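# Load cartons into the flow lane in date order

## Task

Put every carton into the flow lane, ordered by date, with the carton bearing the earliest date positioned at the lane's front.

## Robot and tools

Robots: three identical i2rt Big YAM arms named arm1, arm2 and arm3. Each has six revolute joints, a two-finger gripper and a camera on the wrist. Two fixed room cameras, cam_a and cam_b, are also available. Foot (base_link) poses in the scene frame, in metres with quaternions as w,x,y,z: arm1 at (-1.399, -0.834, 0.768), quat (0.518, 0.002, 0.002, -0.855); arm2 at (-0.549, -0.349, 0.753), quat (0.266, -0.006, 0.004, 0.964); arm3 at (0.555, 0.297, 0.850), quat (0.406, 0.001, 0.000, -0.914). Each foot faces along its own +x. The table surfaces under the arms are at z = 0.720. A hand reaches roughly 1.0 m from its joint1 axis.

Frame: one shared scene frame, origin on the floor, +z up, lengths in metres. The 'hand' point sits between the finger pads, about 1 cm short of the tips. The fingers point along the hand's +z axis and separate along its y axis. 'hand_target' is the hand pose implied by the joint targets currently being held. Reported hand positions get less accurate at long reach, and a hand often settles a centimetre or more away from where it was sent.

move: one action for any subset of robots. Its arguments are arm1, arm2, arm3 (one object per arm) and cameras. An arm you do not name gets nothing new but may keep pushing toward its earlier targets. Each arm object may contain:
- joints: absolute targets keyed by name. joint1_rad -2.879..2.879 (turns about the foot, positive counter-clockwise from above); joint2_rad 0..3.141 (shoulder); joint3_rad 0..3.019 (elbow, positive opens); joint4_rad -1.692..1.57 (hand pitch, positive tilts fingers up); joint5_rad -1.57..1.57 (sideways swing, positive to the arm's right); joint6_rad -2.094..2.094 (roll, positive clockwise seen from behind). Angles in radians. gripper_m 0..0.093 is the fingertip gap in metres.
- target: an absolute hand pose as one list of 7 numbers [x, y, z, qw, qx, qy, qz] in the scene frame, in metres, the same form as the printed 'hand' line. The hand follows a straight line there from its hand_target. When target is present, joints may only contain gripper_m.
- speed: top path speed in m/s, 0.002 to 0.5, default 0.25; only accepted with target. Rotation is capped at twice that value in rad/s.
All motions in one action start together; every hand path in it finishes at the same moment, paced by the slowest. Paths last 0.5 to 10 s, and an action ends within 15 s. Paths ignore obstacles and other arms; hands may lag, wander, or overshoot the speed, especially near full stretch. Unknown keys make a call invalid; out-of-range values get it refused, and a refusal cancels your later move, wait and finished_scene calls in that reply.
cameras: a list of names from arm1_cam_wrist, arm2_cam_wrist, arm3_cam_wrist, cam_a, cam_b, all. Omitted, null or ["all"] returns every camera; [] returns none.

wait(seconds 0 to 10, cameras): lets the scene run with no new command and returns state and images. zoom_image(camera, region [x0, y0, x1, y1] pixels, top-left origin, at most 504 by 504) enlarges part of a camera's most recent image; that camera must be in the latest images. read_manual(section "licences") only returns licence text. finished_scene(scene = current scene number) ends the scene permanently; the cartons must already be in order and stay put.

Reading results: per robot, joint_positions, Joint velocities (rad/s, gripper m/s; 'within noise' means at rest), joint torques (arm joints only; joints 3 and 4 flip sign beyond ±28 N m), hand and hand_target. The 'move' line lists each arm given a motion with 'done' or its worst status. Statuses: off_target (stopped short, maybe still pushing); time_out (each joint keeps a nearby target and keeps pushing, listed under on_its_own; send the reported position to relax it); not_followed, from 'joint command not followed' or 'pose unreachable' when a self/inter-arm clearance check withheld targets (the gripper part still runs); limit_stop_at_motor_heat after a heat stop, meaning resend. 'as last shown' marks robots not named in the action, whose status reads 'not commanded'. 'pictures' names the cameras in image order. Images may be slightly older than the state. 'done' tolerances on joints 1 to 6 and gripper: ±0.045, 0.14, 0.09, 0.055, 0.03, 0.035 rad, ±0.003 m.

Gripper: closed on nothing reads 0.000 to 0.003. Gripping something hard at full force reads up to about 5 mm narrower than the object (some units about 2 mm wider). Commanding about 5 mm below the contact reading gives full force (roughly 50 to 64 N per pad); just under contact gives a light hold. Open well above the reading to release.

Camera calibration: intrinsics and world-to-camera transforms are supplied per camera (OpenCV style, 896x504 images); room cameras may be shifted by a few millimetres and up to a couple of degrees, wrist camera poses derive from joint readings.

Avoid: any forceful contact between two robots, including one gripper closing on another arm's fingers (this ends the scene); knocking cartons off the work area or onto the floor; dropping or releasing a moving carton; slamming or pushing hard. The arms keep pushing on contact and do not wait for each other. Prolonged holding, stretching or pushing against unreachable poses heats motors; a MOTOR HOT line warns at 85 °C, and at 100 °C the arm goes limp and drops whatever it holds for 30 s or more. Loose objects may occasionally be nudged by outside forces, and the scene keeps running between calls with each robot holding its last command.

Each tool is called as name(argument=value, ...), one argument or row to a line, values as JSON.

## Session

move(
)

Scene clock: 0.00 s.
Joint torques (N m): no reading
Heat: arm1: hottest joint1_rad 36 °C; arm2: hottest joint3_rad 39 °C; arm3: hottest joint2_rad 35 °C.
Joint velocities: within noise
arm1.joint_positions: joint1_rad=-0.673 joint2_rad=+0.309 joint3_rad=+1.652 joint4_rad=-1.445 joint5_rad=+0.074 joint6_rad=+0.649 gripper_m=+0.09396
arm1.joint_status: not commanded
arm1.hand: x=-1.4166 y=-0.8303 z=+1.4250 quat_wxyz=(-0.314, -0.735, +0.110, +0.590) (m; scene frame)
arm1.hand_target: x=-1.4143 y=-0.8293 z=+1.4309 quat_wxyz=(-0.317, -0.730, +0.109, +0.595) (m; scene frame)
arm1.hand_status: not commanded
arm2.joint_positions: joint1_rad=+0.476 joint2_rad=+0.332 joint3_rad=+1.575 joint4_rad=-1.257 joint5_rad=-0.072 joint6_rad=+0.112 gripper_m=+0.09396
arm2.joint_status: not commanded
arm2.hand: x=-0.6104 y=-0.3497 z=+1.4288 quat_wxyz=(+0.047, +0.714, -0.041, -0.697) (m; scene frame)
arm2.hand_target: x=-0.6039 y=-0.3501 z=+1.4336 quat_wxyz=(+0.046, +0.708, -0.040, -0.704) (m; scene frame)
arm2.hand_status: not commanded
arm3.joint_positions: joint1_rad=-0.550 joint2_rad=+0.600 joint3_rad=+1.480 joint4_rad=-1.361 joint5_rad=+0.227 joint6_rad=+0.219 gripper_m=+0.09396
arm3.joint_status: not commanded
arm3.hand: x=+0.3456 y=+0.2770 z=+1.4325 quat_wxyz=(-0.035, -0.852, +0.030, +0.522) (m; scene frame)
arm3.hand_target: x=+0.3492 y=+0.2781 z=+1.4412 quat_wxyz=(-0.038, -0.846, +0.031, +0.530) (m; scene frame)
arm3.hand_status: not commanded
pictures: arm1_cam_wrist, arm2_cam_wrist, arm3_cam_wrist, cam_a, cam_b
camera_calibration:
arm1_cam_wrist: T_world_to_cam=[[-0.233768, 0.772482, -0.590444, 1.15493], [0.800646, -0.191608, -0.567673, 1.7818], [-0.551651, -0.60544, -0.573693, -0.343166], [0, 0, 0, 1]] pos_world=[-1.34591, -0.758522, 1.49653]
arm2_cam_wrist: T_world_to_cam=[[0.00677818, 0.992873, -0.118983, 0.519388], [0.585577, -0.100392, -0.804376, 1.47966], [-0.810588, -0.0642217, -0.582084, 0.437273], [0, 0, 0, 1]] pos_world=[-0.515525, -0.339059, 1.50653]
arm3_cam_wrist: T_world_to_cam=[[0.0199287, 0.99421, -0.105595, -0.130142], [0.894939, -0.0648257, -0.441454, 0.342875], [-0.445743, -0.0857034, -0.891049, 1.57725], [0, 0, 0, 1]] pos_world=[0.398788, 0.286791, 1.54302]

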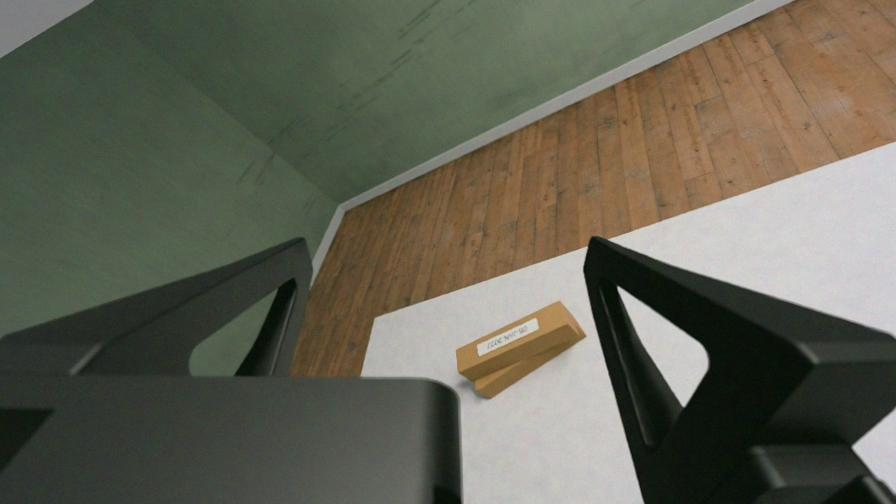

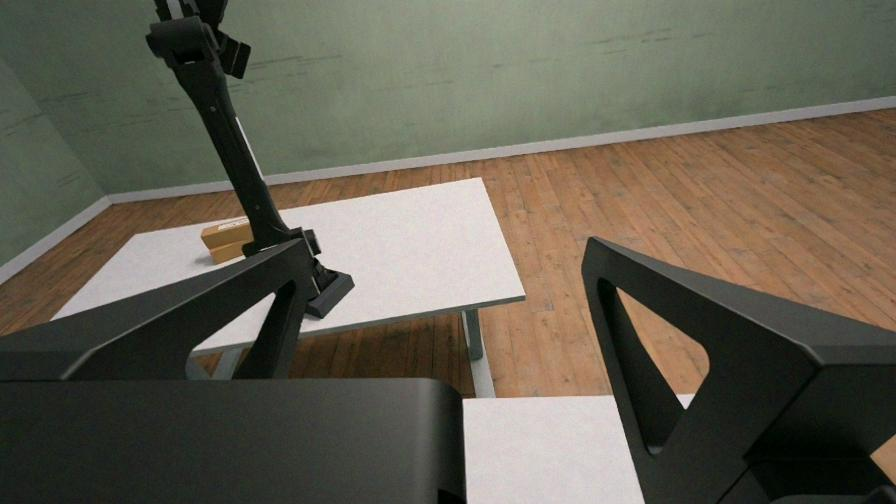

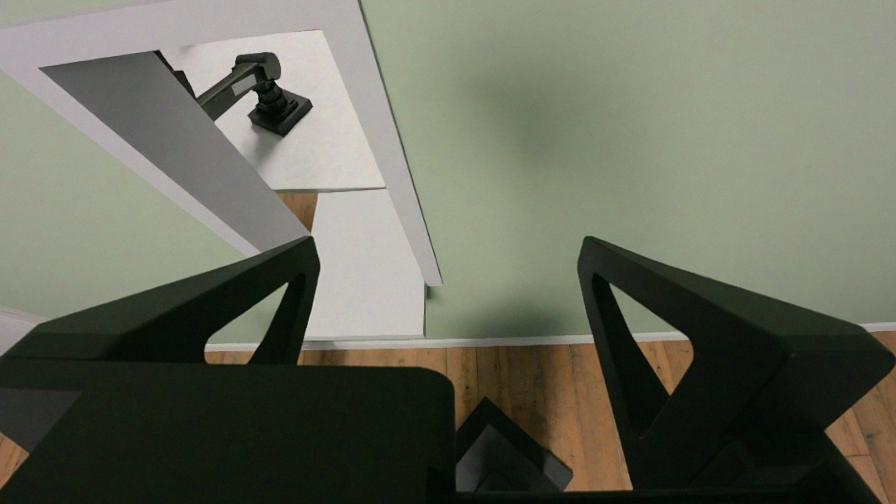

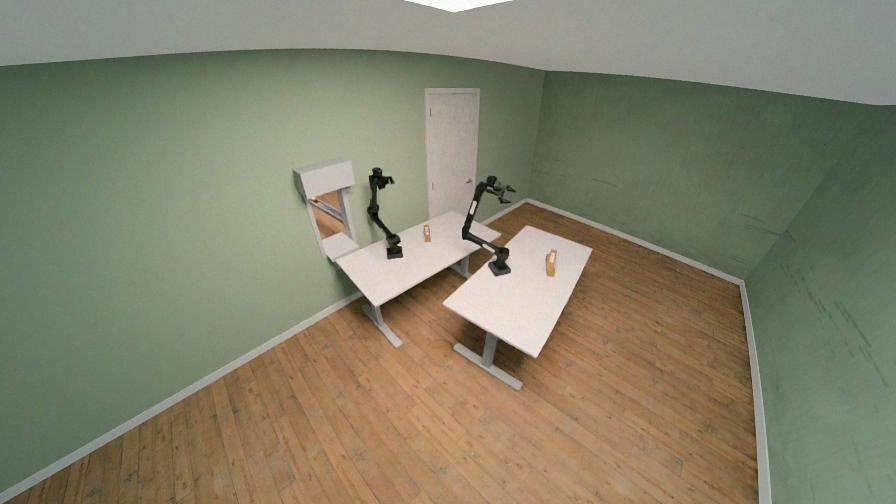

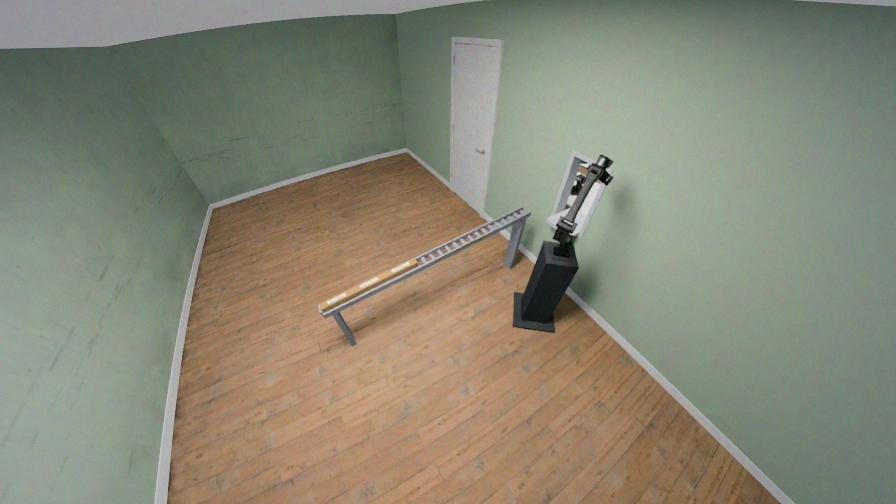

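zoom_image(
  camera="arm1_cam_wrist",
  region=[440, 290, 600, 410],
)

zoom_image(
  camera="cam_a",
  region=[400, 210, 580, 300],
)

move(
  arm1={"joints": {"joint1_rad": 2.3, "joint2_rad": 1.3, "joint3_rad": 1.4, "joint4_rad": -1.2, "joint5_rad": 0, "joint6_rad": 0}},
  arm2={"joints": {"joint1_rad": 1.65, "joint2_rad": 1.4, "joint3_rad": 1.4, "joint4_rad": -1.2, "joint5_rad": 0, "joint6_rad": 0}},
  cameras=["arm1_cam_wrist", "arm2_cam_wrist"],
)

Scaled by 3.150 from the camera's 896x504 image, which has a finer 1280x720 frame.

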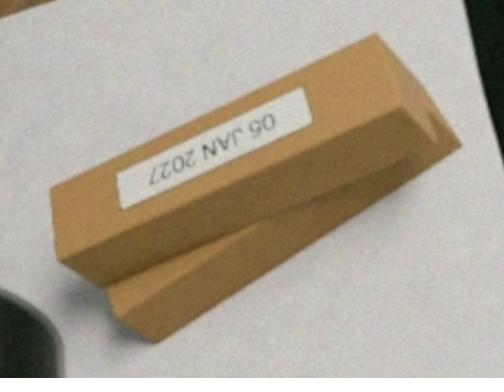

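Scaled by 2.800 from the camera's 896x504 image, which has a finer 1280x720 frame.

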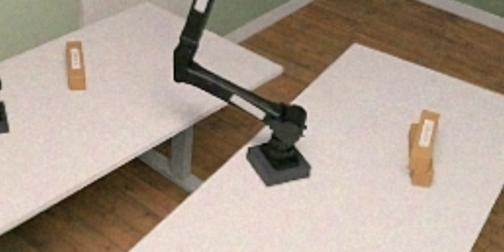

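Scene clock: 6.27 s.
Joint torques (N m): arm1=[1.79 -13.45 11.07 0.77 0.11 -0.03] | arm2=[-0.03 -10.29 10.1 1.26 -0.01 -0.11] | arm3=[0.26 2.43 10.54 1.88 0.11 0.04]
Heat: arm1: hottest joint1_rad 36 °C; arm2: hottest joint3_rad 40 °C; arm3: hottest joint2_rad 35 °C.
move: arm1 done; arm2 done
Joint velocities: within noise
arm1.joint_positions: joint1_rad=+2.289 joint2_rad=+1.317 joint3_rad=+1.380 joint4_rad=-1.199 joint5_rad=-0.001 joint6_rad=+0.007 gripper_m=+0.09400
arm1.joint_status: all done
arm1.hand: x=-0.9353 y=-0.7239 z=+1.0845 quat_wxyz=(-0.216, +0.112, -0.970, -0.029) (m; scene frame)
arm1.hand_target: x=-0.9362 y=-0.7190 z=+1.1019 quat_wxyz=(-0.233, +0.119, -0.965, -0.031) (m; scene frame)
arm1.hand_status: not commanded
arm2.joint_positions: joint1_rad=+1.650 joint2_rad=+1.394 joint3_rad=+1.407 joint4_rad=-1.204 joint5_rad=+0.000 joint6_rad=+0.010 gripper_m=+0.09397
arm2.joint_status: all done
arm2.hand: x=-0.7716 y=-0.7893 z=+1.0478 quat_wxyz=(+0.108, +0.837, +0.512, -0.159) (m; scene frame)
arm2.hand_target: x=-0.7717 y=-0.7894 z=+1.0422 quat_wxyz=(+0.104, +0.835, +0.517, -0.156) (m; scene frame)
arm2.hand_status: not commanded
arm3: as last shown
pictures: arm1_cam_wrist, arm2_cam_wrist
camera_calibration:
arm1_cam_wrist: T_world_to_cam=[[0.243043, -0.969573, -0.0293057, -0.439396], [-0.940822, -0.242977, 0.236253, -1.31429], [-0.236185, -0.0298481, -0.97125, 0.934292], [0, 0, 0, 1]] pos_world=[-0.909055, -0.717481, 1.20506]
arm2_cam_wrist: T_world_to_cam=[[-0.891854, 0.452307, -0.00391996, -0.328981], [0.441112, 0.871632, 0.213725, 0.812444], [0.100086, 0.188882, -0.976886, 1.37279], [0, 0, 0, 1]] pos_world=[-0.789179, -0.818648, 1.16613]

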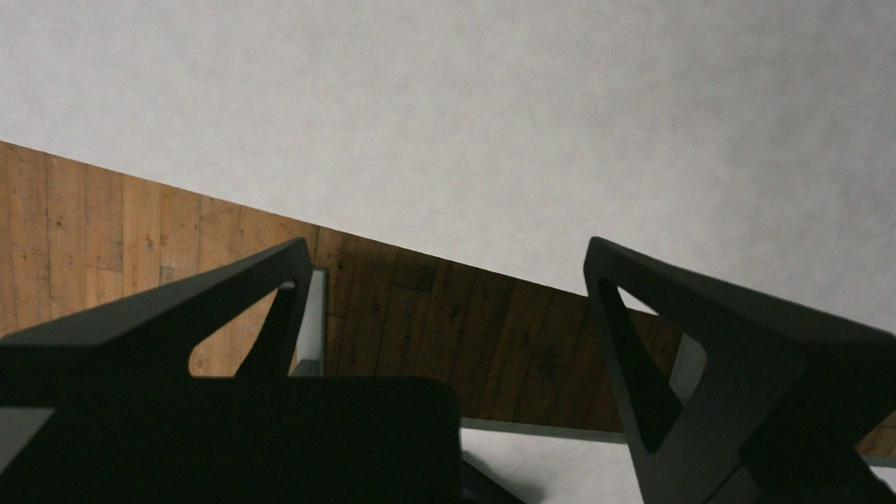

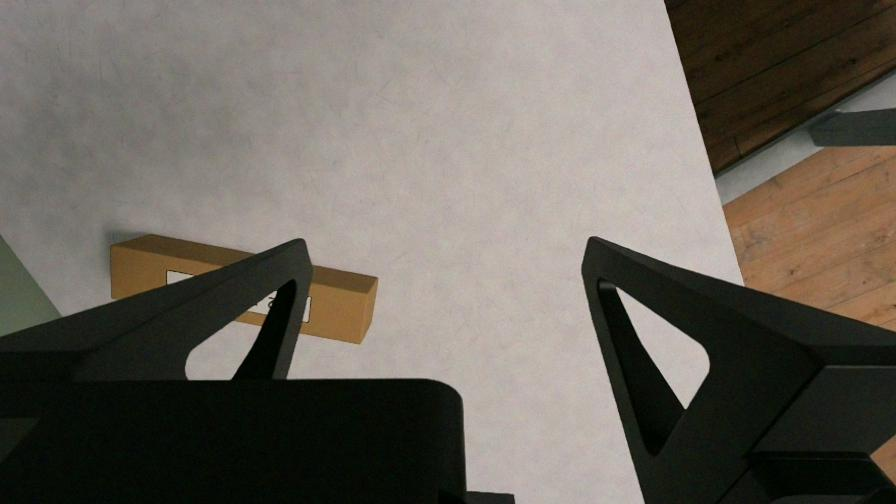

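move(
  arm1={"joints": {"joint1_rad": -0.335, "joint2_rad": 1.5, "joint3_rad": 1.4, "joint4_rad": -1.45, "joint5_rad": 0, "joint6_rad": -1.2, "gripper_m": 0.093}},
  arm2={"joints": {"joint1_rad": 2.128, "joint2_rad": 1.5, "joint3_rad": 1.4, "joint4_rad": -1.45, "joint5_rad": 0, "joint6_rad": -0.904, "gripper_m": 0.093}},
  arm3={"joints": {"joint1_rad": 0.623, "joint2_rad": 2.057, "joint3_rad": 1.755, "joint4_rad": -1.285, "joint5_rad": 0, "joint6_rad": 1.457, "gripper_m": 0.093}},
  cameras=["arm1_cam_wrist", "arm2_cam_wrist", "cam_b"],
)

Scene clock: 29.27 s.
Joint torques (N m): arm1=[-0.03 -15.79 10.13 -0.28 -0.07 -0.08] | arm2=[-0.32 -12.1 9.4 -0.02 -0.08 -0.12] | arm3=[-0.44 -25.99 12.48 0.03 0.16 0.16]
Heat: arm1: hottest joint3_rad 41 °C; arm2: hottest joint3_rad 42 °C; arm3: hottest joint3_rad 38 °C.
move: arm1 done; arm2 done; arm3 done
Joint velocities: within noise
arm1.joint_positions: joint1_rad=-0.328 joint2_rad=+1.517 joint3_rad=+1.380 joint4_rad=-1.440 joint5_rad=+0.001 joint6_rad=-1.191 gripper_m=+0.09310
arm1.joint_status: all done
arm1.hand: x=-1.7223 y=-1.1425 z=+0.9793 quat_wxyz=(+0.000, -0.560, -0.829, -0.006) (m; scene frame)
arm1.hand_target: x=-1.7258 y=-1.1416 z=+0.9943 quat_wxyz=(+0.003, -0.559, -0.829, +0.007) (m; scene frame)
arm1.hand_status: not commanded
arm2.joint_positions: joint1_rad=+2.132 joint2_rad=+1.504 joint3_rad=+1.407 joint4_rad=-1.441 joint5_rad=+0.000 joint6_rad=-0.893 gripper_m=+0.09308
arm2.joint_status: all done
arm2.hand: x=-0.5412 y=-0.7988 z=+0.9886 quat_wxyz=(+0.012, +0.322, +0.946, -0.019) (m; scene frame)
arm2.hand_target: x=-0.5434 y=-0.7943 z=+0.9874 quat_wxyz=(+0.010, +0.319, +0.948, -0.014) (m; scene frame)
arm2.hand_status: not commanded
arm3.joint_positions: joint1_rad=+0.626 joint2_rad=+2.044 joint3_rad=+1.732 joint4_rad=-1.279 joint5_rad=-0.002 joint6_rad=+1.449 gripper_m=+0.09309
arm3.joint_status: all done
arm3.hand: x=+0.4880 y=-0.3121 z=+0.9230 quat_wxyz=(+0.011, -1.000, -0.007, -0.003) (m; scene frame)
arm3.hand_target: x=+0.4851 y=-0.3182 z=+0.9241 quat_wxyz=(+0.008, -1.000, -0.001, -0.002) (m; scene frame)
arm3.hand_status: not commanded
pictures: arm1_cam_wrist, arm2_cam_wrist, cam_b
camera_calibration:
arm1_cam_wrist: T_world_to_cam=[[-0.925801, -0.376398, -0.0349021, -1.9871], [-0.312078, 0.708954, 0.632449, -0.349108], [-0.213308, 0.596413, -0.773816, 1.19532], [0, 0, 0, 1]] pos_world=[-1.69363, -1.21334, 1.07639]
arm2_cam_wrist: T_world_to_cam=[[-0.606424, -0.79405, 0.041662, -1.00559], [-0.657377, 0.530144, 0.535541, -0.453693], [-0.447333, 0.297377, -0.843481, 0.952242], [0, 0, 0, 1]] pos_world=[-0.482095, -0.841144, 1.08806]

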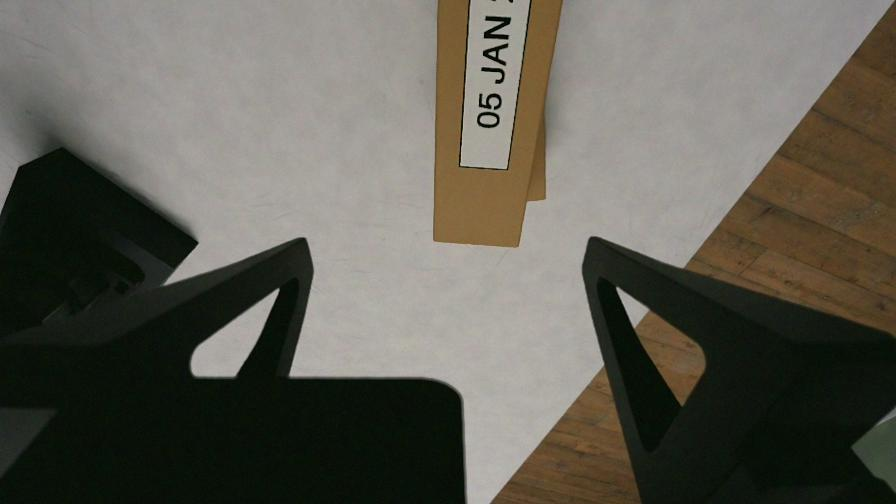

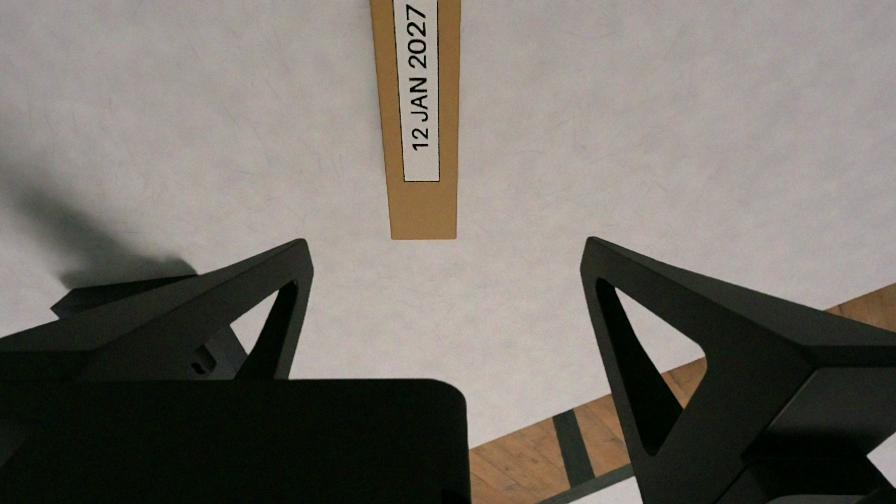

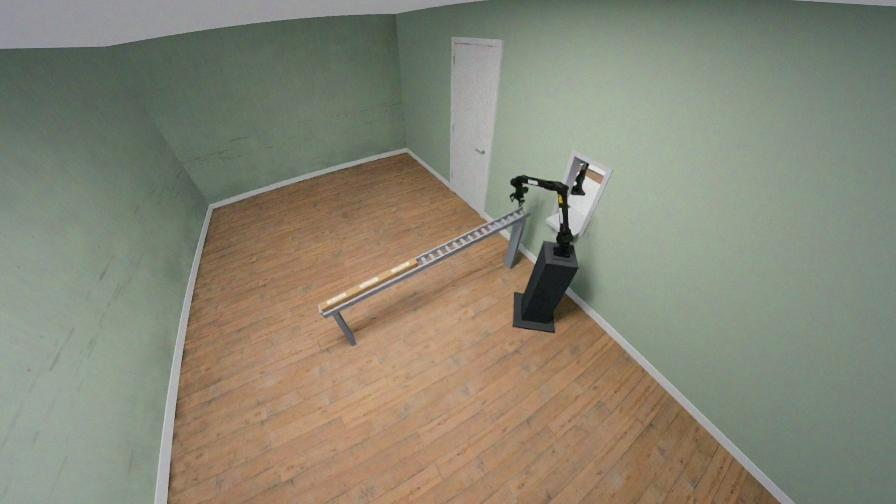

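move(
  arm1={"target": [-1.7382, -1.151, 0.89, 0, 0.5736, 0.8192, 0], "speed": 0.2},
  arm2={"joints": {"joint1_rad": 0.0, "joint2_rad": 1.294, "joint3_rad": 1.06, "joint4_rad": -1.336, "joint5_rad": 0, "joint6_rad": -0.1}},
  cameras=["arm1_cam_wrist"],
)

Scene clock: 62.07 s.
Joint torques (N m): arm1=[-0.21 -15.68 8.53 0.49 -0.11 0.12] | arm2=[-0.44 -8.23 8.14 0.35 -0.05 0.08] | arm3=[-0.03 -25.93 12.45 0.02 0.17 0.15]
Heat: arm1: hottest joint3_rad 43 °C; arm2: hottest joint3_rad 44 °C; arm3: hottest joint3_rad 42 °C.
move: arm1 done; arm2 done
Joint velocities: within noise
arm1.joint_positions: joint1_rad=-0.328 joint2_rad=+1.617 joint3_rad=+1.242 joint4_rad=-1.216 joint5_rad=+0.000 joint6_rad=-1.178 gripper_m=+0.09310
arm1.joint_status: not commanded
arm1.hand: x=-1.7304 y=-1.1502 z=+0.8850 quat_wxyz=(-0.002, -0.565, -0.825, -0.013) (m; scene frame)
arm1.hand_target: x=-1.7382 y=-1.1509 z=+0.8901 quat_wxyz=(+0.000, -0.574, -0.819, +0.000) (m; scene frame)
arm1.hand_status: done (0.009 m and 1.8 deg from the pose sent, 0.091 m and 2.0 deg at the start)
arm2.joint_positions: joint1_rad=+0.007 joint2_rad=+1.295 joint3_rad=+1.081 joint4_rad=-1.336 joint5_rad=+0.000 joint6_rad=-0.110 gripper_m=+0.09308
arm2.joint_status: all done
arm2.hand: x=-0.8622 y=-0.1626 z=+0.9344 quat_wxyz=(+0.001, +0.978, -0.210, -0.004) (m; scene frame)
arm2.hand_target: x=-0.8551 y=-0.1642 z=+0.9270 quat_wxyz=(+0.005, +0.976, -0.218, +0.005) (m; scene frame)
arm2.hand_status: not commanded
arm3: as last shown
pictures: arm1_cam_wrist
camera_calibration:
arm1_cam_wrist: T_world_to_cam=[[-0.930315, -0.363684, -0.0474247, -1.98286], [-0.309142, 0.707997, 0.634957, -0.284719], [-0.197347, 0.605371, -0.77109, 1.16077], [0, 0, 0, 1]] pos_world=[-1.70362, -1.22225, 0.98181]

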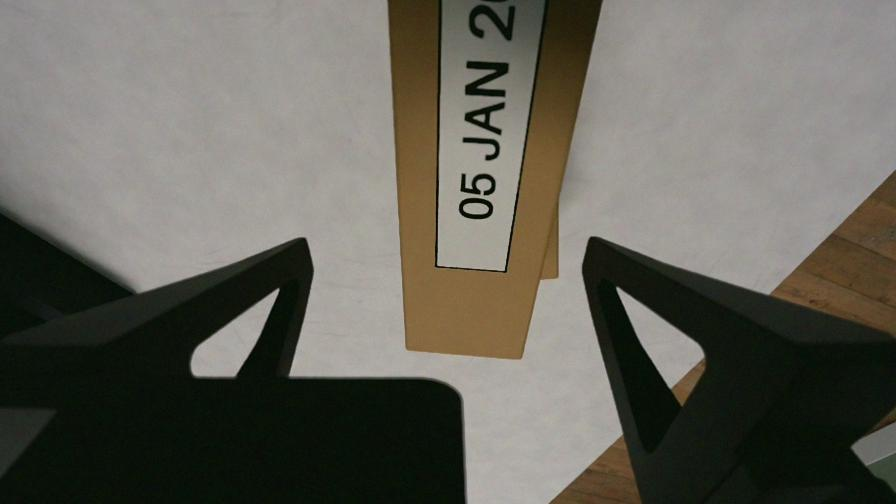

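move(
  arm1={"target": [-1.746, -1.1555, 0.81, 0, 0.5736, 0.8192, 0], "speed": 0.15},
  cameras=["arm1_cam_wrist"],
)

move(
  arm1={"joints": {"gripper_m": 0.056}},
  cameras=["arm1_cam_wrist"],
)

Scene clock: 71.93 s.
Joint torques (N m): arm1=[-0.56 -16.21 7.66 0.49 -0.11 0.08] | arm2=[-0.5 -8.18 8.14 0.36 -0.06 0.08] | arm3=[-0.15 -25.82 12.45 0.05 0.15 0.15]
Heat: arm1: hottest joint3_rad 42 °C; arm2: hottest joint3_rad 44 °C; arm3: hottest joint3_rad 43 °C.
move: arm1 done
Joint velocities: within noise
arm1.joint_positions: joint1_rad=-0.328 joint2_rad=+1.730 joint3_rad=+1.161 joint4_rad=-1.017 joint5_rad=+0.000 joint6_rad=-1.178 gripper_m=+0.09310
arm1.joint_status: not commanded
arm1.hand: x=-1.7369 y=-1.1562 z=+0.8071 quat_wxyz=(-0.001, -0.565, -0.825, -0.010) (m; scene frame)
arm1.hand_target: x=-1.7459 y=-1.1554 z=+0.8101 quat_wxyz=(+0.000, -0.574, -0.819, +0.000) (m; scene frame)
arm1.hand_status: done (0.010 m and 1.6 deg from the pose sent, 0.077 m and 1.9 deg at the start)
arm2, arm3: as last shown
pictures: arm1_cam_wrist
camera_calibration:
arm1_cam_wrist: T_world_to_cam=[[-0.930479, -0.363795, -0.0431562, -1.99863], [-0.306986, 0.709994, 0.633773, -0.226058], [-0.199923, 0.602961, -0.772314, 1.09669], [0, 0, 0, 1]] pos_world=[-1.70982, -1.22785, 0.904004]

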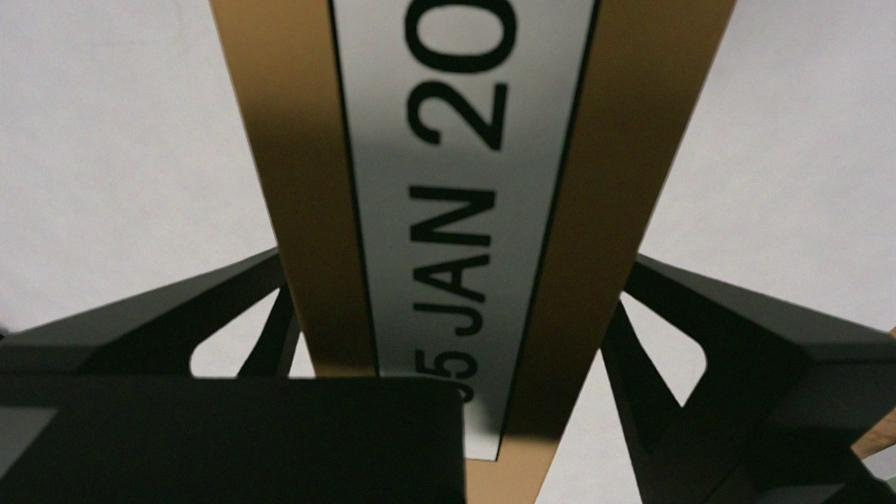

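Scene clock: 72.57 s.
Joint torques (N m): arm1=[-0.62 -16.21 7.58 0.35 -0.12 0.06] | arm2=[-0.44 -8.29 8.14 0.36 -0.06 0.08] | arm3=[-0.15 -26.17 12.48 0.09 0.17 0.14]
Heat: arm1: hottest joint3_rad 42 °C; arm2: hottest joint3_rad 44 °C; arm3: hottest joint3_rad 43 °C.
move: arm1 off_target
Joint velocities: within noise
arm1.joint_positions: joint1_rad=-0.328 joint2_rad=+1.730 joint3_rad=+1.161 joint4_rad=-1.013 joint5_rad=+0.000 joint6_rad=-1.177 gripper_m=+0.06094
arm1.joint_status: gripper_m off_target (ended at +0.06098, target +0.05600)
arm1.hand: x=-1.7377 y=-1.1569 z=+0.8070 quat_wxyz=(-0.001, -0.566, -0.824, -0.008) (m; scene frame)
arm1.hand_target: x=-1.7460 y=-1.1555 z=+0.8101 quat_wxyz=(+0.000, -0.574, -0.819, +0.000) (m; scene frame)
arm1.hand_status: not commanded
arm2, arm3: as last shown
pictures: arm1_cam_wrist
camera_calibration:
arm1_cam_wrist: T_world_to_cam=[[-0.931143, -0.362527, -0.0393233, -2.0024], [-0.304027, 0.712262, 0.632654, -0.217088], [-0.201346, 0.601047, -0.773436, 1.09317], [0, 0, 0, 1]] pos_world=[-1.71042, -1.22835, 0.904099]

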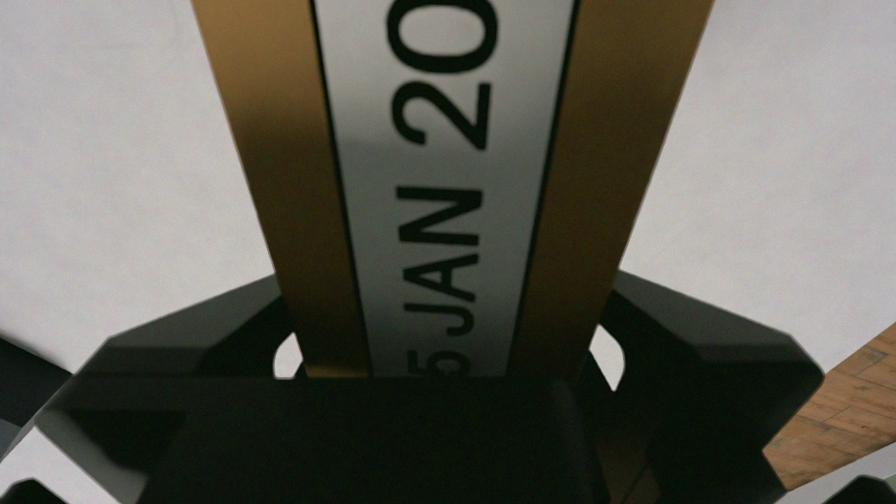

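move(
  arm1={"target": [-1.744, -1.155, 0.93, 0, 0.5736, 0.8192, 0], "speed": 0.15},
  cameras=["arm1_cam_wrist"],
)

move(
  arm1={"joints": {"joint1_rad": 0.0, "joint4_rad": -1.0}},
  cameras=["arm1_cam_wrist"],
)

Scene clock: 80.97 s.
Joint torques (N m): arm1=[-0.44 -17.32 13.37 -0.5 -0.18 0.05] | arm2=[-0.44 -8.23 8.13 0.35 -0.06 0.08] | arm3=[-0.09 -25.82 12.45 0.03 0.15 0.15]
Heat: arm1: hottest joint3_rad 42 °C; arm2: hottest joint3_rad 45 °C; arm3: hottest joint3_rad 43 °C.
move: arm1 off_target
Joint velocities: within noise
arm1.joint_positions: joint1_rad=-0.328 joint2_rad=+1.617 joint3_rad=+1.264 joint4_rad=-1.297 joint5_rad=+0.001 joint6_rad=-1.174 gripper_m=+0.06070
arm1.joint_status: not commanded
arm1.hand: x=-1.7223 y=-1.1421 z=+0.8940 quat_wxyz=(-0.007, -0.566, -0.823, -0.041) (m; scene frame)
arm1.hand_target: x=-1.7423 y=-1.1533 z=+0.9302 quat_wxyz=(+0.000, -0.574, -0.819, +0.000) (m; scene frame)
arm1.hand_status: off_target (0.044 m and 4.9 deg from the pose sent, 0.123 m and 1.4 deg at the start)
arm2, arm3: as last shown
pictures: arm1_cam_wrist
camera_calibration:
arm1_cam_wrist: T_world_to_cam=[[-0.928718, -0.356951, -0.100345, -1.91418], [-0.332594, 0.68234, 0.650994, -0.377743], [-0.163904, 0.637964, -0.752421, 1.24246], [0, 0, 0, 1]] pos_world=[-1.69973, -1.21816, 0.988681]

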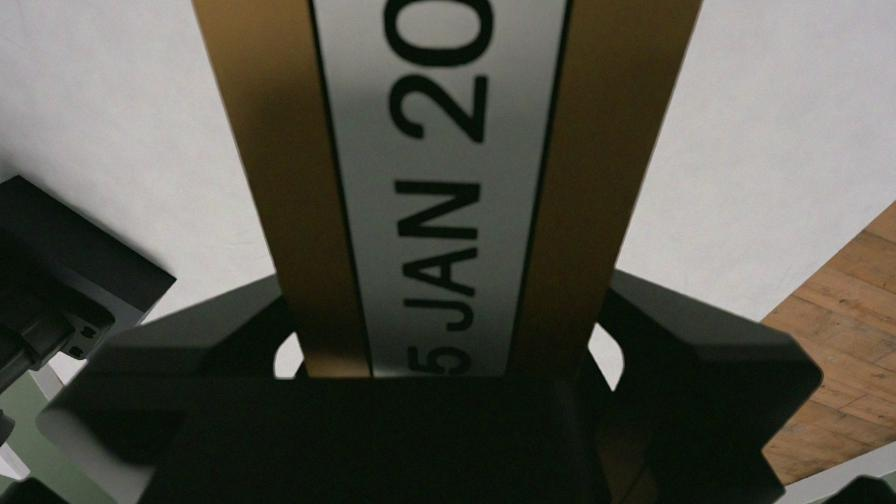

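Scene clock: 82.33 s.
Joint torques (N m): arm1=[-1.61 -17.9 13.78 1.07 -0.19 0.08] | arm2=[-0.44 -8.23 8.16 0.35 -0.06 0.08] | arm3=[-0.26 -25.88 12.55 0.06 0.17 0.15]
Heat: arm1: hottest joint3_rad 42 °C; arm2: hottest joint3_rad 45 °C; arm3: hottest joint3_rad 43 °C.
move: arm1 done
Joint velocities: within noise
arm1.joint_positions: joint1_rad=+0.012 joint2_rad=+1.617 joint3_rad=+1.264 joint4_rad=-1.020 joint5_rad=+0.002 joint6_rad=-1.175 gripper_m=+0.06068
arm1.joint_status: all done
arm1.hand: x=-1.6319 y=-1.2929 z=+0.8974 quat_wxyz=(+0.005, -0.417, -0.904, +0.096) (m; scene frame)
arm1.hand_target: x=-1.6505 y=-1.3161 z=+0.9415 quat_wxyz=(+0.006, -0.421, -0.894, +0.154) (m; scene frame)
arm1.hand_status: not commanded
arm2, arm3: as last shown
pictures: arm1_cam_wrist
camera_calibration:
arm1_cam_wrist: T_world_to_cam=[[-0.752493, -0.640312, 0.154126, -2.1909], [-0.465945, 0.682979, 0.562525, -0.384449], [-0.465456, 0.351482, -0.812288, 0.54735], [0, 0, 0, 1]] pos_world=[-1.573, -1.33267, 0.998542]

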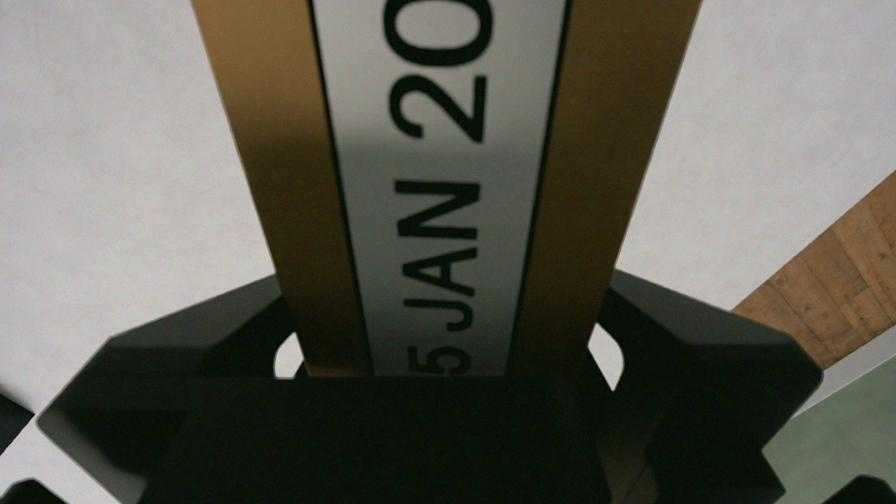

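move(
  arm1={"joints": {"joint1_rad": 2.615, "joint2_rad": 1.6, "joint3_rad": 1.3, "joint4_rad": -1.27, "joint5_rad": 0, "joint6_rad": 0}},
  cameras=["arm1_cam_wrist"],
)

move(
  arm1={"target": [-0.885, -0.51, 0.87, 0, 0.2782, -0.9605, 0], "speed": 0.25},
  cameras=[],
)

move(
  arm1={"target": [-0.885, -0.51, 0.757, 0, 0.2782, -0.9605, 0], "speed": 0.12},
  cameras=["arm1_cam_wrist", "cam_a"],
)

Scene clock: 92.23 s.
Joint torques (N m): arm1=[1.2 -18.55 10.67 -0.27 0.05 0.1] | arm2=[-0.5 -8.23 8.13 0.35 -0.06 0.09] | arm3=[-0.15 -25.88 12.48 0.02 0.17 0.15]
Heat: arm1: hottest joint3_rad 42 °C; arm2: hottest joint3_rad 45 °C; arm3: hottest joint3_rad 44 °C.
move: arm1 done
Joint velocities: within noise
arm1.joint_positions: joint1_rad=+2.614 joint2_rad=+1.637 joint3_rad=+1.264 joint4_rad=-1.262 joint5_rad=+0.000 joint6_rad=-0.007 gripper_m=+0.06068
arm1.joint_status: all done
arm1.hand: x=-1.0139 y=-0.5926 z=+0.8893 quat_wxyz=(+0.029, +0.281, -0.959, +0.007) (m; scene frame)
arm1.hand_target: x=-1.0048 y=-0.5865 z=+0.9181 quat_wxyz=(-0.002, +0.278, -0.961, -0.002) (m; scene frame)
arm1.hand_status: not commanded
arm2, arm3: as last shown
pictures: arm1_cam_wrist
camera_calibration:
arm1_cam_wrist: T_world_to_cam=[[0.54114, -0.840456, -0.0283117, 0.0791052], [-0.612617, -0.417058, 0.671389, -1.46759], [-0.576081, -0.345971, -0.740564, -0.00707718], [0, 0, 0, 1]] pos_world=[-0.945956, -0.548036, 0.982325]

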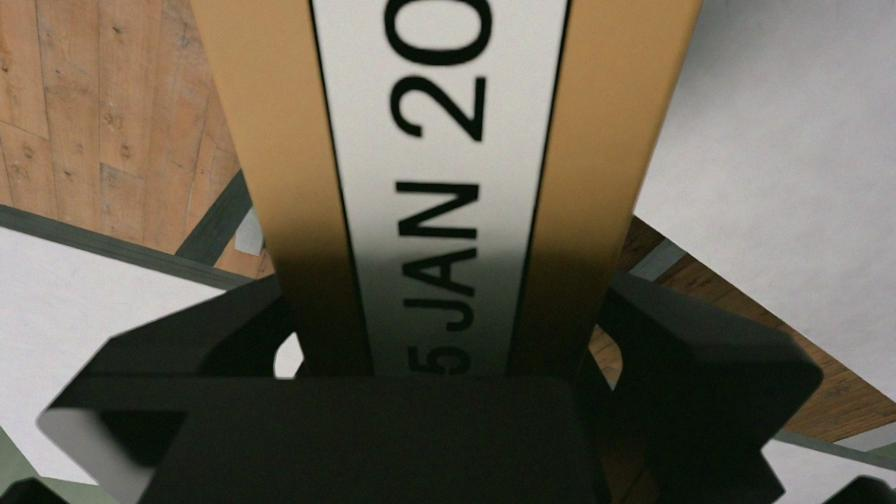

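Scene clock: 93.87 s.
Joint torques (N m): arm1=[1.08 -23.59 13.68 -0.34 0.14 0.11] | arm2=[-0.44 -8.23 8.14 0.36 -0.06 0.08] | arm3=[-0.15 -25.93 12.48 0.01 0.16 0.14]
Heat: arm1: hottest joint3_rad 42 °C; arm2: hottest joint3_rad 45 °C; arm3: hottest joint3_rad 44 °C.
move: arm1 off_target
Joint velocities: within noise
arm1.joint_positions: joint1_rad=+2.614 joint2_rad=+2.015 joint3_rad=+1.641 joint4_rad=-1.293 joint5_rad=+0.001 joint6_rad=-0.006 gripper_m=+0.06068
arm1.joint_status: not commanded
arm1.hand: x=-0.9097 y=-0.5268 z=+0.8292 quat_wxyz=(+0.045, +0.280, -0.959, +0.012) (m; scene frame)
arm1.hand_target: x=-0.8877 y=-0.5116 z=+0.8707 quat_wxyz=(+0.000, +0.278, -0.961, +0.000) (m; scene frame)
arm1.hand_status: off_target (0.051 m and 5.3 deg from the pose sent, 0.154 m and 3.4 deg at the start)
arm2, arm3: as last shown
pictures: none
No camera images: "cameras" was empty.

Scene clock: 95.43 s.
Joint torques (N m): arm1=[1.08 -21.54 7.8 0.39 0.18 0.1] | arm2=[-0.44 -8.29 8.14 0.35 -0.06 0.09] | arm3=[-0.15 -25.88 12.44 -0.01 0.17 0.14]
Heat: arm1: hottest joint3_rad 42 °C; arm2: hottest joint3_rad 45 °C; arm3: hottest joint3_rad 44 °C.
move: arm1 done
Joint velocities: within noise
arm1.joint_positions: joint1_rad=+2.614 joint2_rad=+2.106 joint3_rad=+1.595 joint4_rad=-1.073 joint5_rad=+0.001 joint6_rad=-0.006 gripper_m=+0.06024
arm1.joint_status: not commanded
arm1.hand: x=-0.8878 y=-0.5127 z=+0.7593 quat_wxyz=(+0.005, +0.280, -0.960, +0.000) (m; scene frame)
arm1.hand_target: x=-0.8851 y=-0.5100 z=+0.7571 quat_wxyz=(+0.000, +0.278, -0.960, +0.000) (m; scene frame)
arm1.hand_status: done (0.005 m and 0.6 deg from the pose sent, 0.078 m and 5.3 deg at the start)
arm2: as last shown
arm3.joint_positions: joint1_rad=+0.626 joint2_rad=+2.044 joint3_rad=+1.732 joint4_rad=-1.279 joint5_rad=-0.002 joint6_rad=+1.449 gripper_m=+0.09309
arm3.joint_status: not commanded
arm3.hand: x=+0.4880 y=-0.3121 z=+0.9230 quat_wxyz=(+0.011, -1.000, -0.007, -0.003) (m; scene frame)
arm3.hand_target: x=+0.4851 y=-0.3182 z=+0.9241 quat_wxyz=(+0.008, -1.000, -0.001, -0.002) (m; scene frame)
arm3.hand_status: not commanded
pictures: arm1_cam_wrist, cam_a
camera_calibration:
arm1_cam_wrist: T_world_to_cam=[[0.541515, -0.840244, -0.0274104, 0.0741559], [-0.64096, -0.43374, 0.633277, -1.27453], [-0.543996, -0.32536, -0.77344, 0.0610577], [0, 0, 0, 1]] pos_world=[-0.823865, -0.470641, 0.856388]

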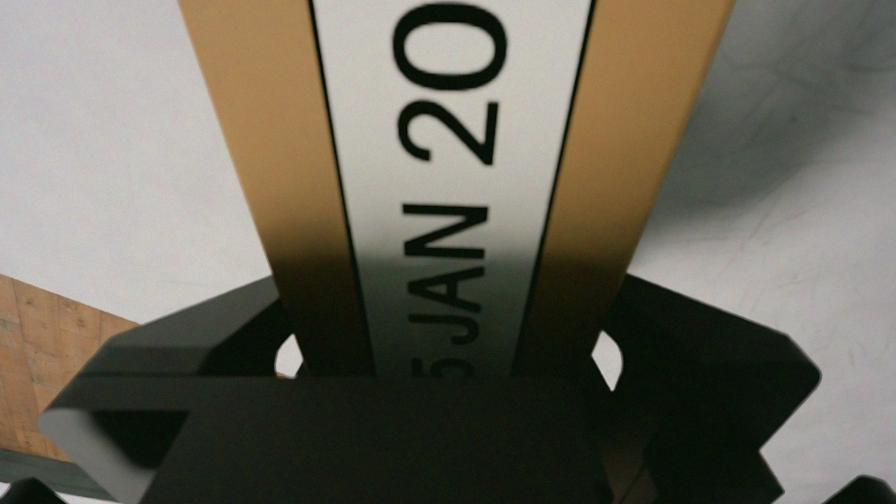

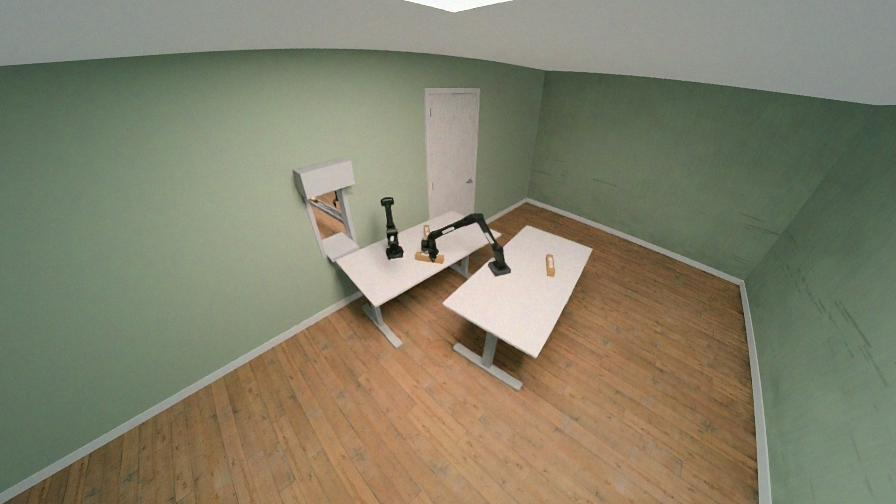

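move(
  arm1={"joints": {"gripper_m": 0.093}},
  cameras=[],
)

move(
  arm1={"target": [-0.9, -0.52, 0.9, 0, 0.2782, -0.9605, 0], "speed": 0.25},
  cameras=["cam_a"],
)

move(
  arm1={"joints": {"joint1_rad": -0.335, "joint2_rad": 1.5, "joint3_rad": 1.4, "joint4_rad": -1.35, "joint5_rad": 0, "joint6_rad": -1.2}},
  arm2={"joints": {"joint1_rad": 0.99, "joint2_rad": 1.294, "joint3_rad": 1.06, "joint4_rad": -1.336, "joint5_rad": 0, "joint6_rad": -0.1}},
  cameras=["arm1_cam_wrist", "arm2_cam_wrist", "cam_a"],
)

zoom_image(
  camera="cam_a",
  region=[400, 210, 580, 300],
)

Scene clock: 104.97 s.
Joint torques (N m): arm1=[1.08 -21.66 7.77 0.47 0.14 0.11] | arm2=[-0.44 -8.29 8.14 0.36 -0.06 0.08] | arm3=[-0.09 -26.17 12.49 0.02 0.17 0.16]
Heat: arm1: hottest joint3_rad 42 °C; arm2: hottest joint3_rad 45 °C; arm3: hottest joint3_rad 44 °C.
move: arm1 done
Joint velocities: within noise
arm1.joint_positions: joint1_rad=+2.614 joint2_rad=+2.107 joint3_rad=+1.595 joint4_rad=-1.073 joint5_rad=+0.001 joint6_rad=-0.006 gripper_m=+0.09283
arm1.joint_status: all done
arm1.hand: x=-0.8878 y=-0.5128 z=+0.7589 quat_wxyz=(+0.005, +0.280, -0.960, +0.000) (m; scene frame)
arm1.hand_target: x=-0.8850 y=-0.5099 z=+0.7571 quat_wxyz=(+0.000, +0.278, -0.960, +0.000) (m; scene frame)
arm1.hand_status: not commanded
arm2.joint_positions: joint1_rad=+0.007 joint2_rad=+1.295 joint3_rad=+1.081 joint4_rad=-1.336 joint5_rad=+0.000 joint6_rad=-0.110 gripper_m=+0.09308
arm2.joint_status: not commanded
arm2.hand: x=-0.8622 y=-0.1626 z=+0.9344 quat_wxyz=(+0.001, +0.978, -0.210, -0.004) (m; scene frame)
arm2.hand_target: x=-0.8551 y=-0.1642 z=+0.9270 quat_wxyz=(+0.005, +0.976, -0.218, +0.005) (m; scene frame)
arm2.hand_status: not commanded
arm3: as last shown
pictures: none
No camera images: "cameras" was empty.

Scene clock: 106.40 s.
Joint torques (N m): arm1=[1.08 -20.89 11.85 -0.27 0.13 0.11] | arm2=[-0.5 -8.23 8.14 0.36 -0.06 0.08] | arm3=[-0.15 -26.11 12.51 0.01 0.17 0.15]
Heat: arm1: hottest joint3_rad 42 °C; arm2: hottest joint3_rad 45 °C; arm3: hottest joint3_rad 44 °C.
move: arm1 off_target
Joint velocities: within noise
arm1.joint_positions: joint1_rad=+2.614 joint2_rad=+1.924 joint3_rad=+1.655 joint4_rad=-1.338 joint5_rad=+0.001 joint6_rad=-0.006 gripper_m=+0.09292
arm1.joint_status: not commanded
arm1.hand: x=-0.9112 y=-0.5281 z=+0.8858 quat_wxyz=(+0.015, +0.280, -0.960, +0.003) (m; scene frame)
arm1.hand_target: x=-0.9006 y=-0.5203 z=+0.9000 quat_wxyz=(+0.000, +0.278, -0.960, +0.000) (m; scene frame)
arm1.hand_status: off_target (0.020 m and 1.8 deg from the pose sent, 0.142 m and 0.6 deg at the start)
arm2, arm3: as last shown
pictures: cam_a

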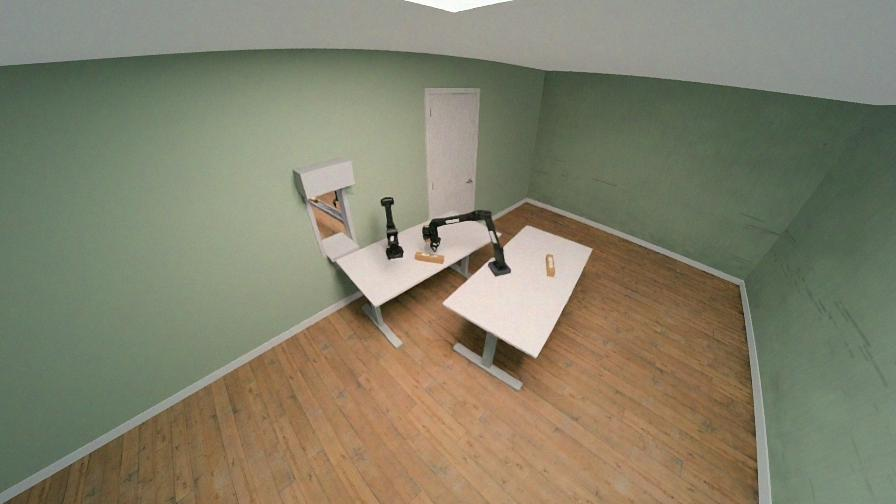

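Scene clock: 108.80 s.
Joint torques (N m): arm1=[1.61 -16.03 8.85 -0.09 -0.07 -0.05] | arm2=[0.5 -8.18 8.18 0.36 -0.02 0.08] | arm3=[-0.15 -25.93 12.48 0.02 0.16 0.17]
Heat: arm1: hottest joint3_rad 42 °C; arm2: hottest joint3_rad 45 °C; arm3: hottest joint3_rad 44 °C.
move: arm1 done; arm2 done
Joint velocities: within noise
arm1.joint_positions: joint1_rad=-0.329 joint2_rad=+1.517 joint3_rad=+1.400 joint4_rad=-1.339 joint5_rad=+0.001 joint6_rad=-1.191 gripper_m=+0.09296
arm1.joint_status: all done
arm1.hand: x=-1.7449 y=-1.1632 z=+0.9884 quat_wxyz=(+0.013, -0.560, -0.827, +0.053) (m; scene frame)
arm1.hand_target: x=-1.7437 y=-1.1584 z=+0.9961 quat_wxyz=(+0.014, -0.558, -0.828, +0.056) (m; scene frame)
arm1.hand_status: not commanded
arm2.joint_positions: joint1_rad=+0.983 joint2_rad=+1.295 joint3_rad=+1.081 joint4_rad=-1.336 joint5_rad=+0.000 joint6_rad=-0.110 gripper_m=+0.09308
arm2.joint_status: all done
arm2.hand: x=-0.8778 y=-0.5019 z=+0.9382 quat_wxyz=(+0.009, +0.962, +0.273, -0.007) (m; scene frame)
arm2.hand_target: x=-0.8705 y=-0.5014 z=+0.9308 quat_wxyz=(+0.007, +0.962, +0.272, +0.003) (m; scene frame)
arm2.hand_status: not commanded
arm3: as last shown
pictures: arm1_cam_wrist, arm2_cam_wrist, cam_a
camera_calibration:
arm1_cam_wrist: T_world_to_cam=[[-0.924391, -0.373429, 0.0777916, -2.12096], [-0.257161, 0.760727, 0.595955, -0.155021], [-0.281725, 0.530891, -0.799241, 1.03945], [0, 0, 0, 1]] pos_world=[-1.70762, -1.22593, 1.08815]
arm2_cam_wrist: T_world_to_cam=[[-0.528858, 0.84871, 0.0000107633, -0.0401378], [0.708802, 0.44167, 0.550026, 0.335906], [0.466808, 0.290893, -0.835148, 1.46214], [0, 0, 0, 1]] pos_world=[-0.941858, -0.539622, 1.03635]

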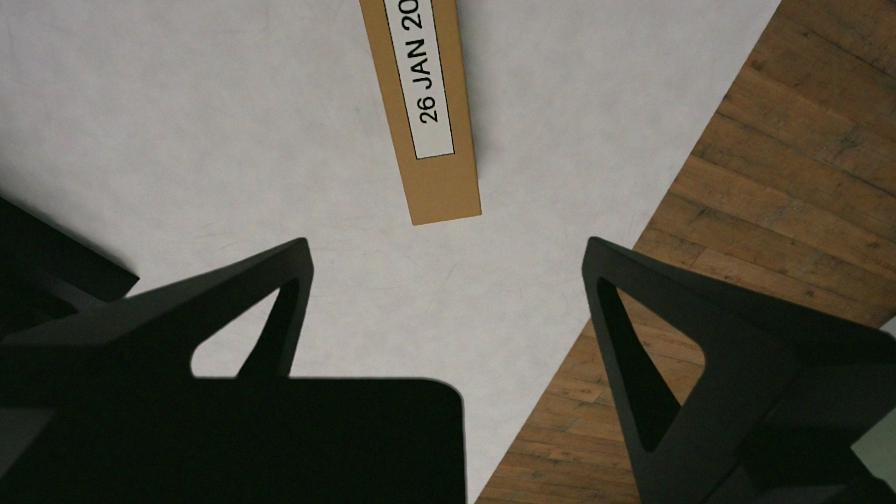

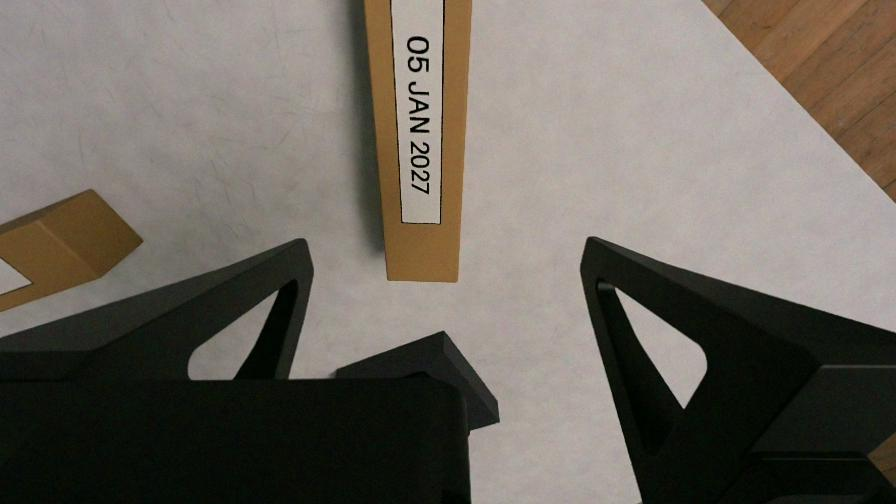

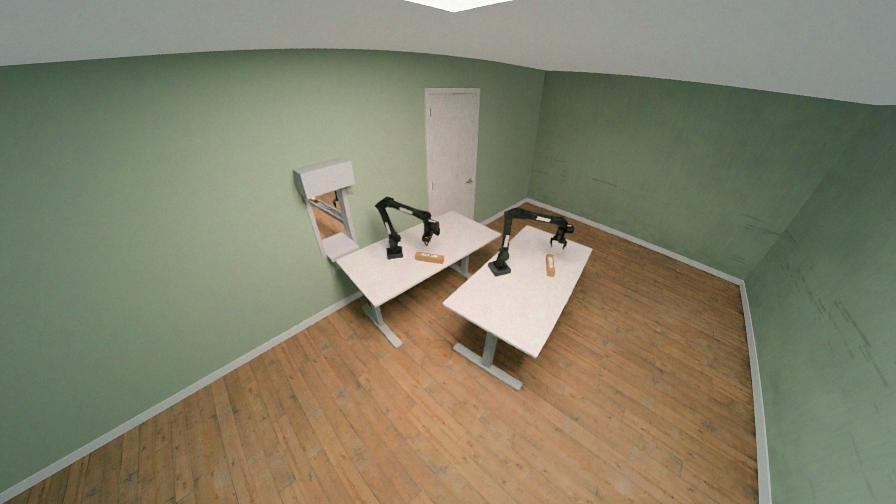

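Scaled by 2.800 from the camera's 896x504 image, which has a finer 1280x720 frame.

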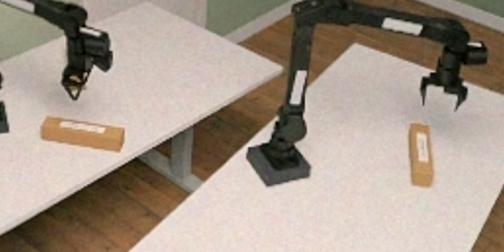

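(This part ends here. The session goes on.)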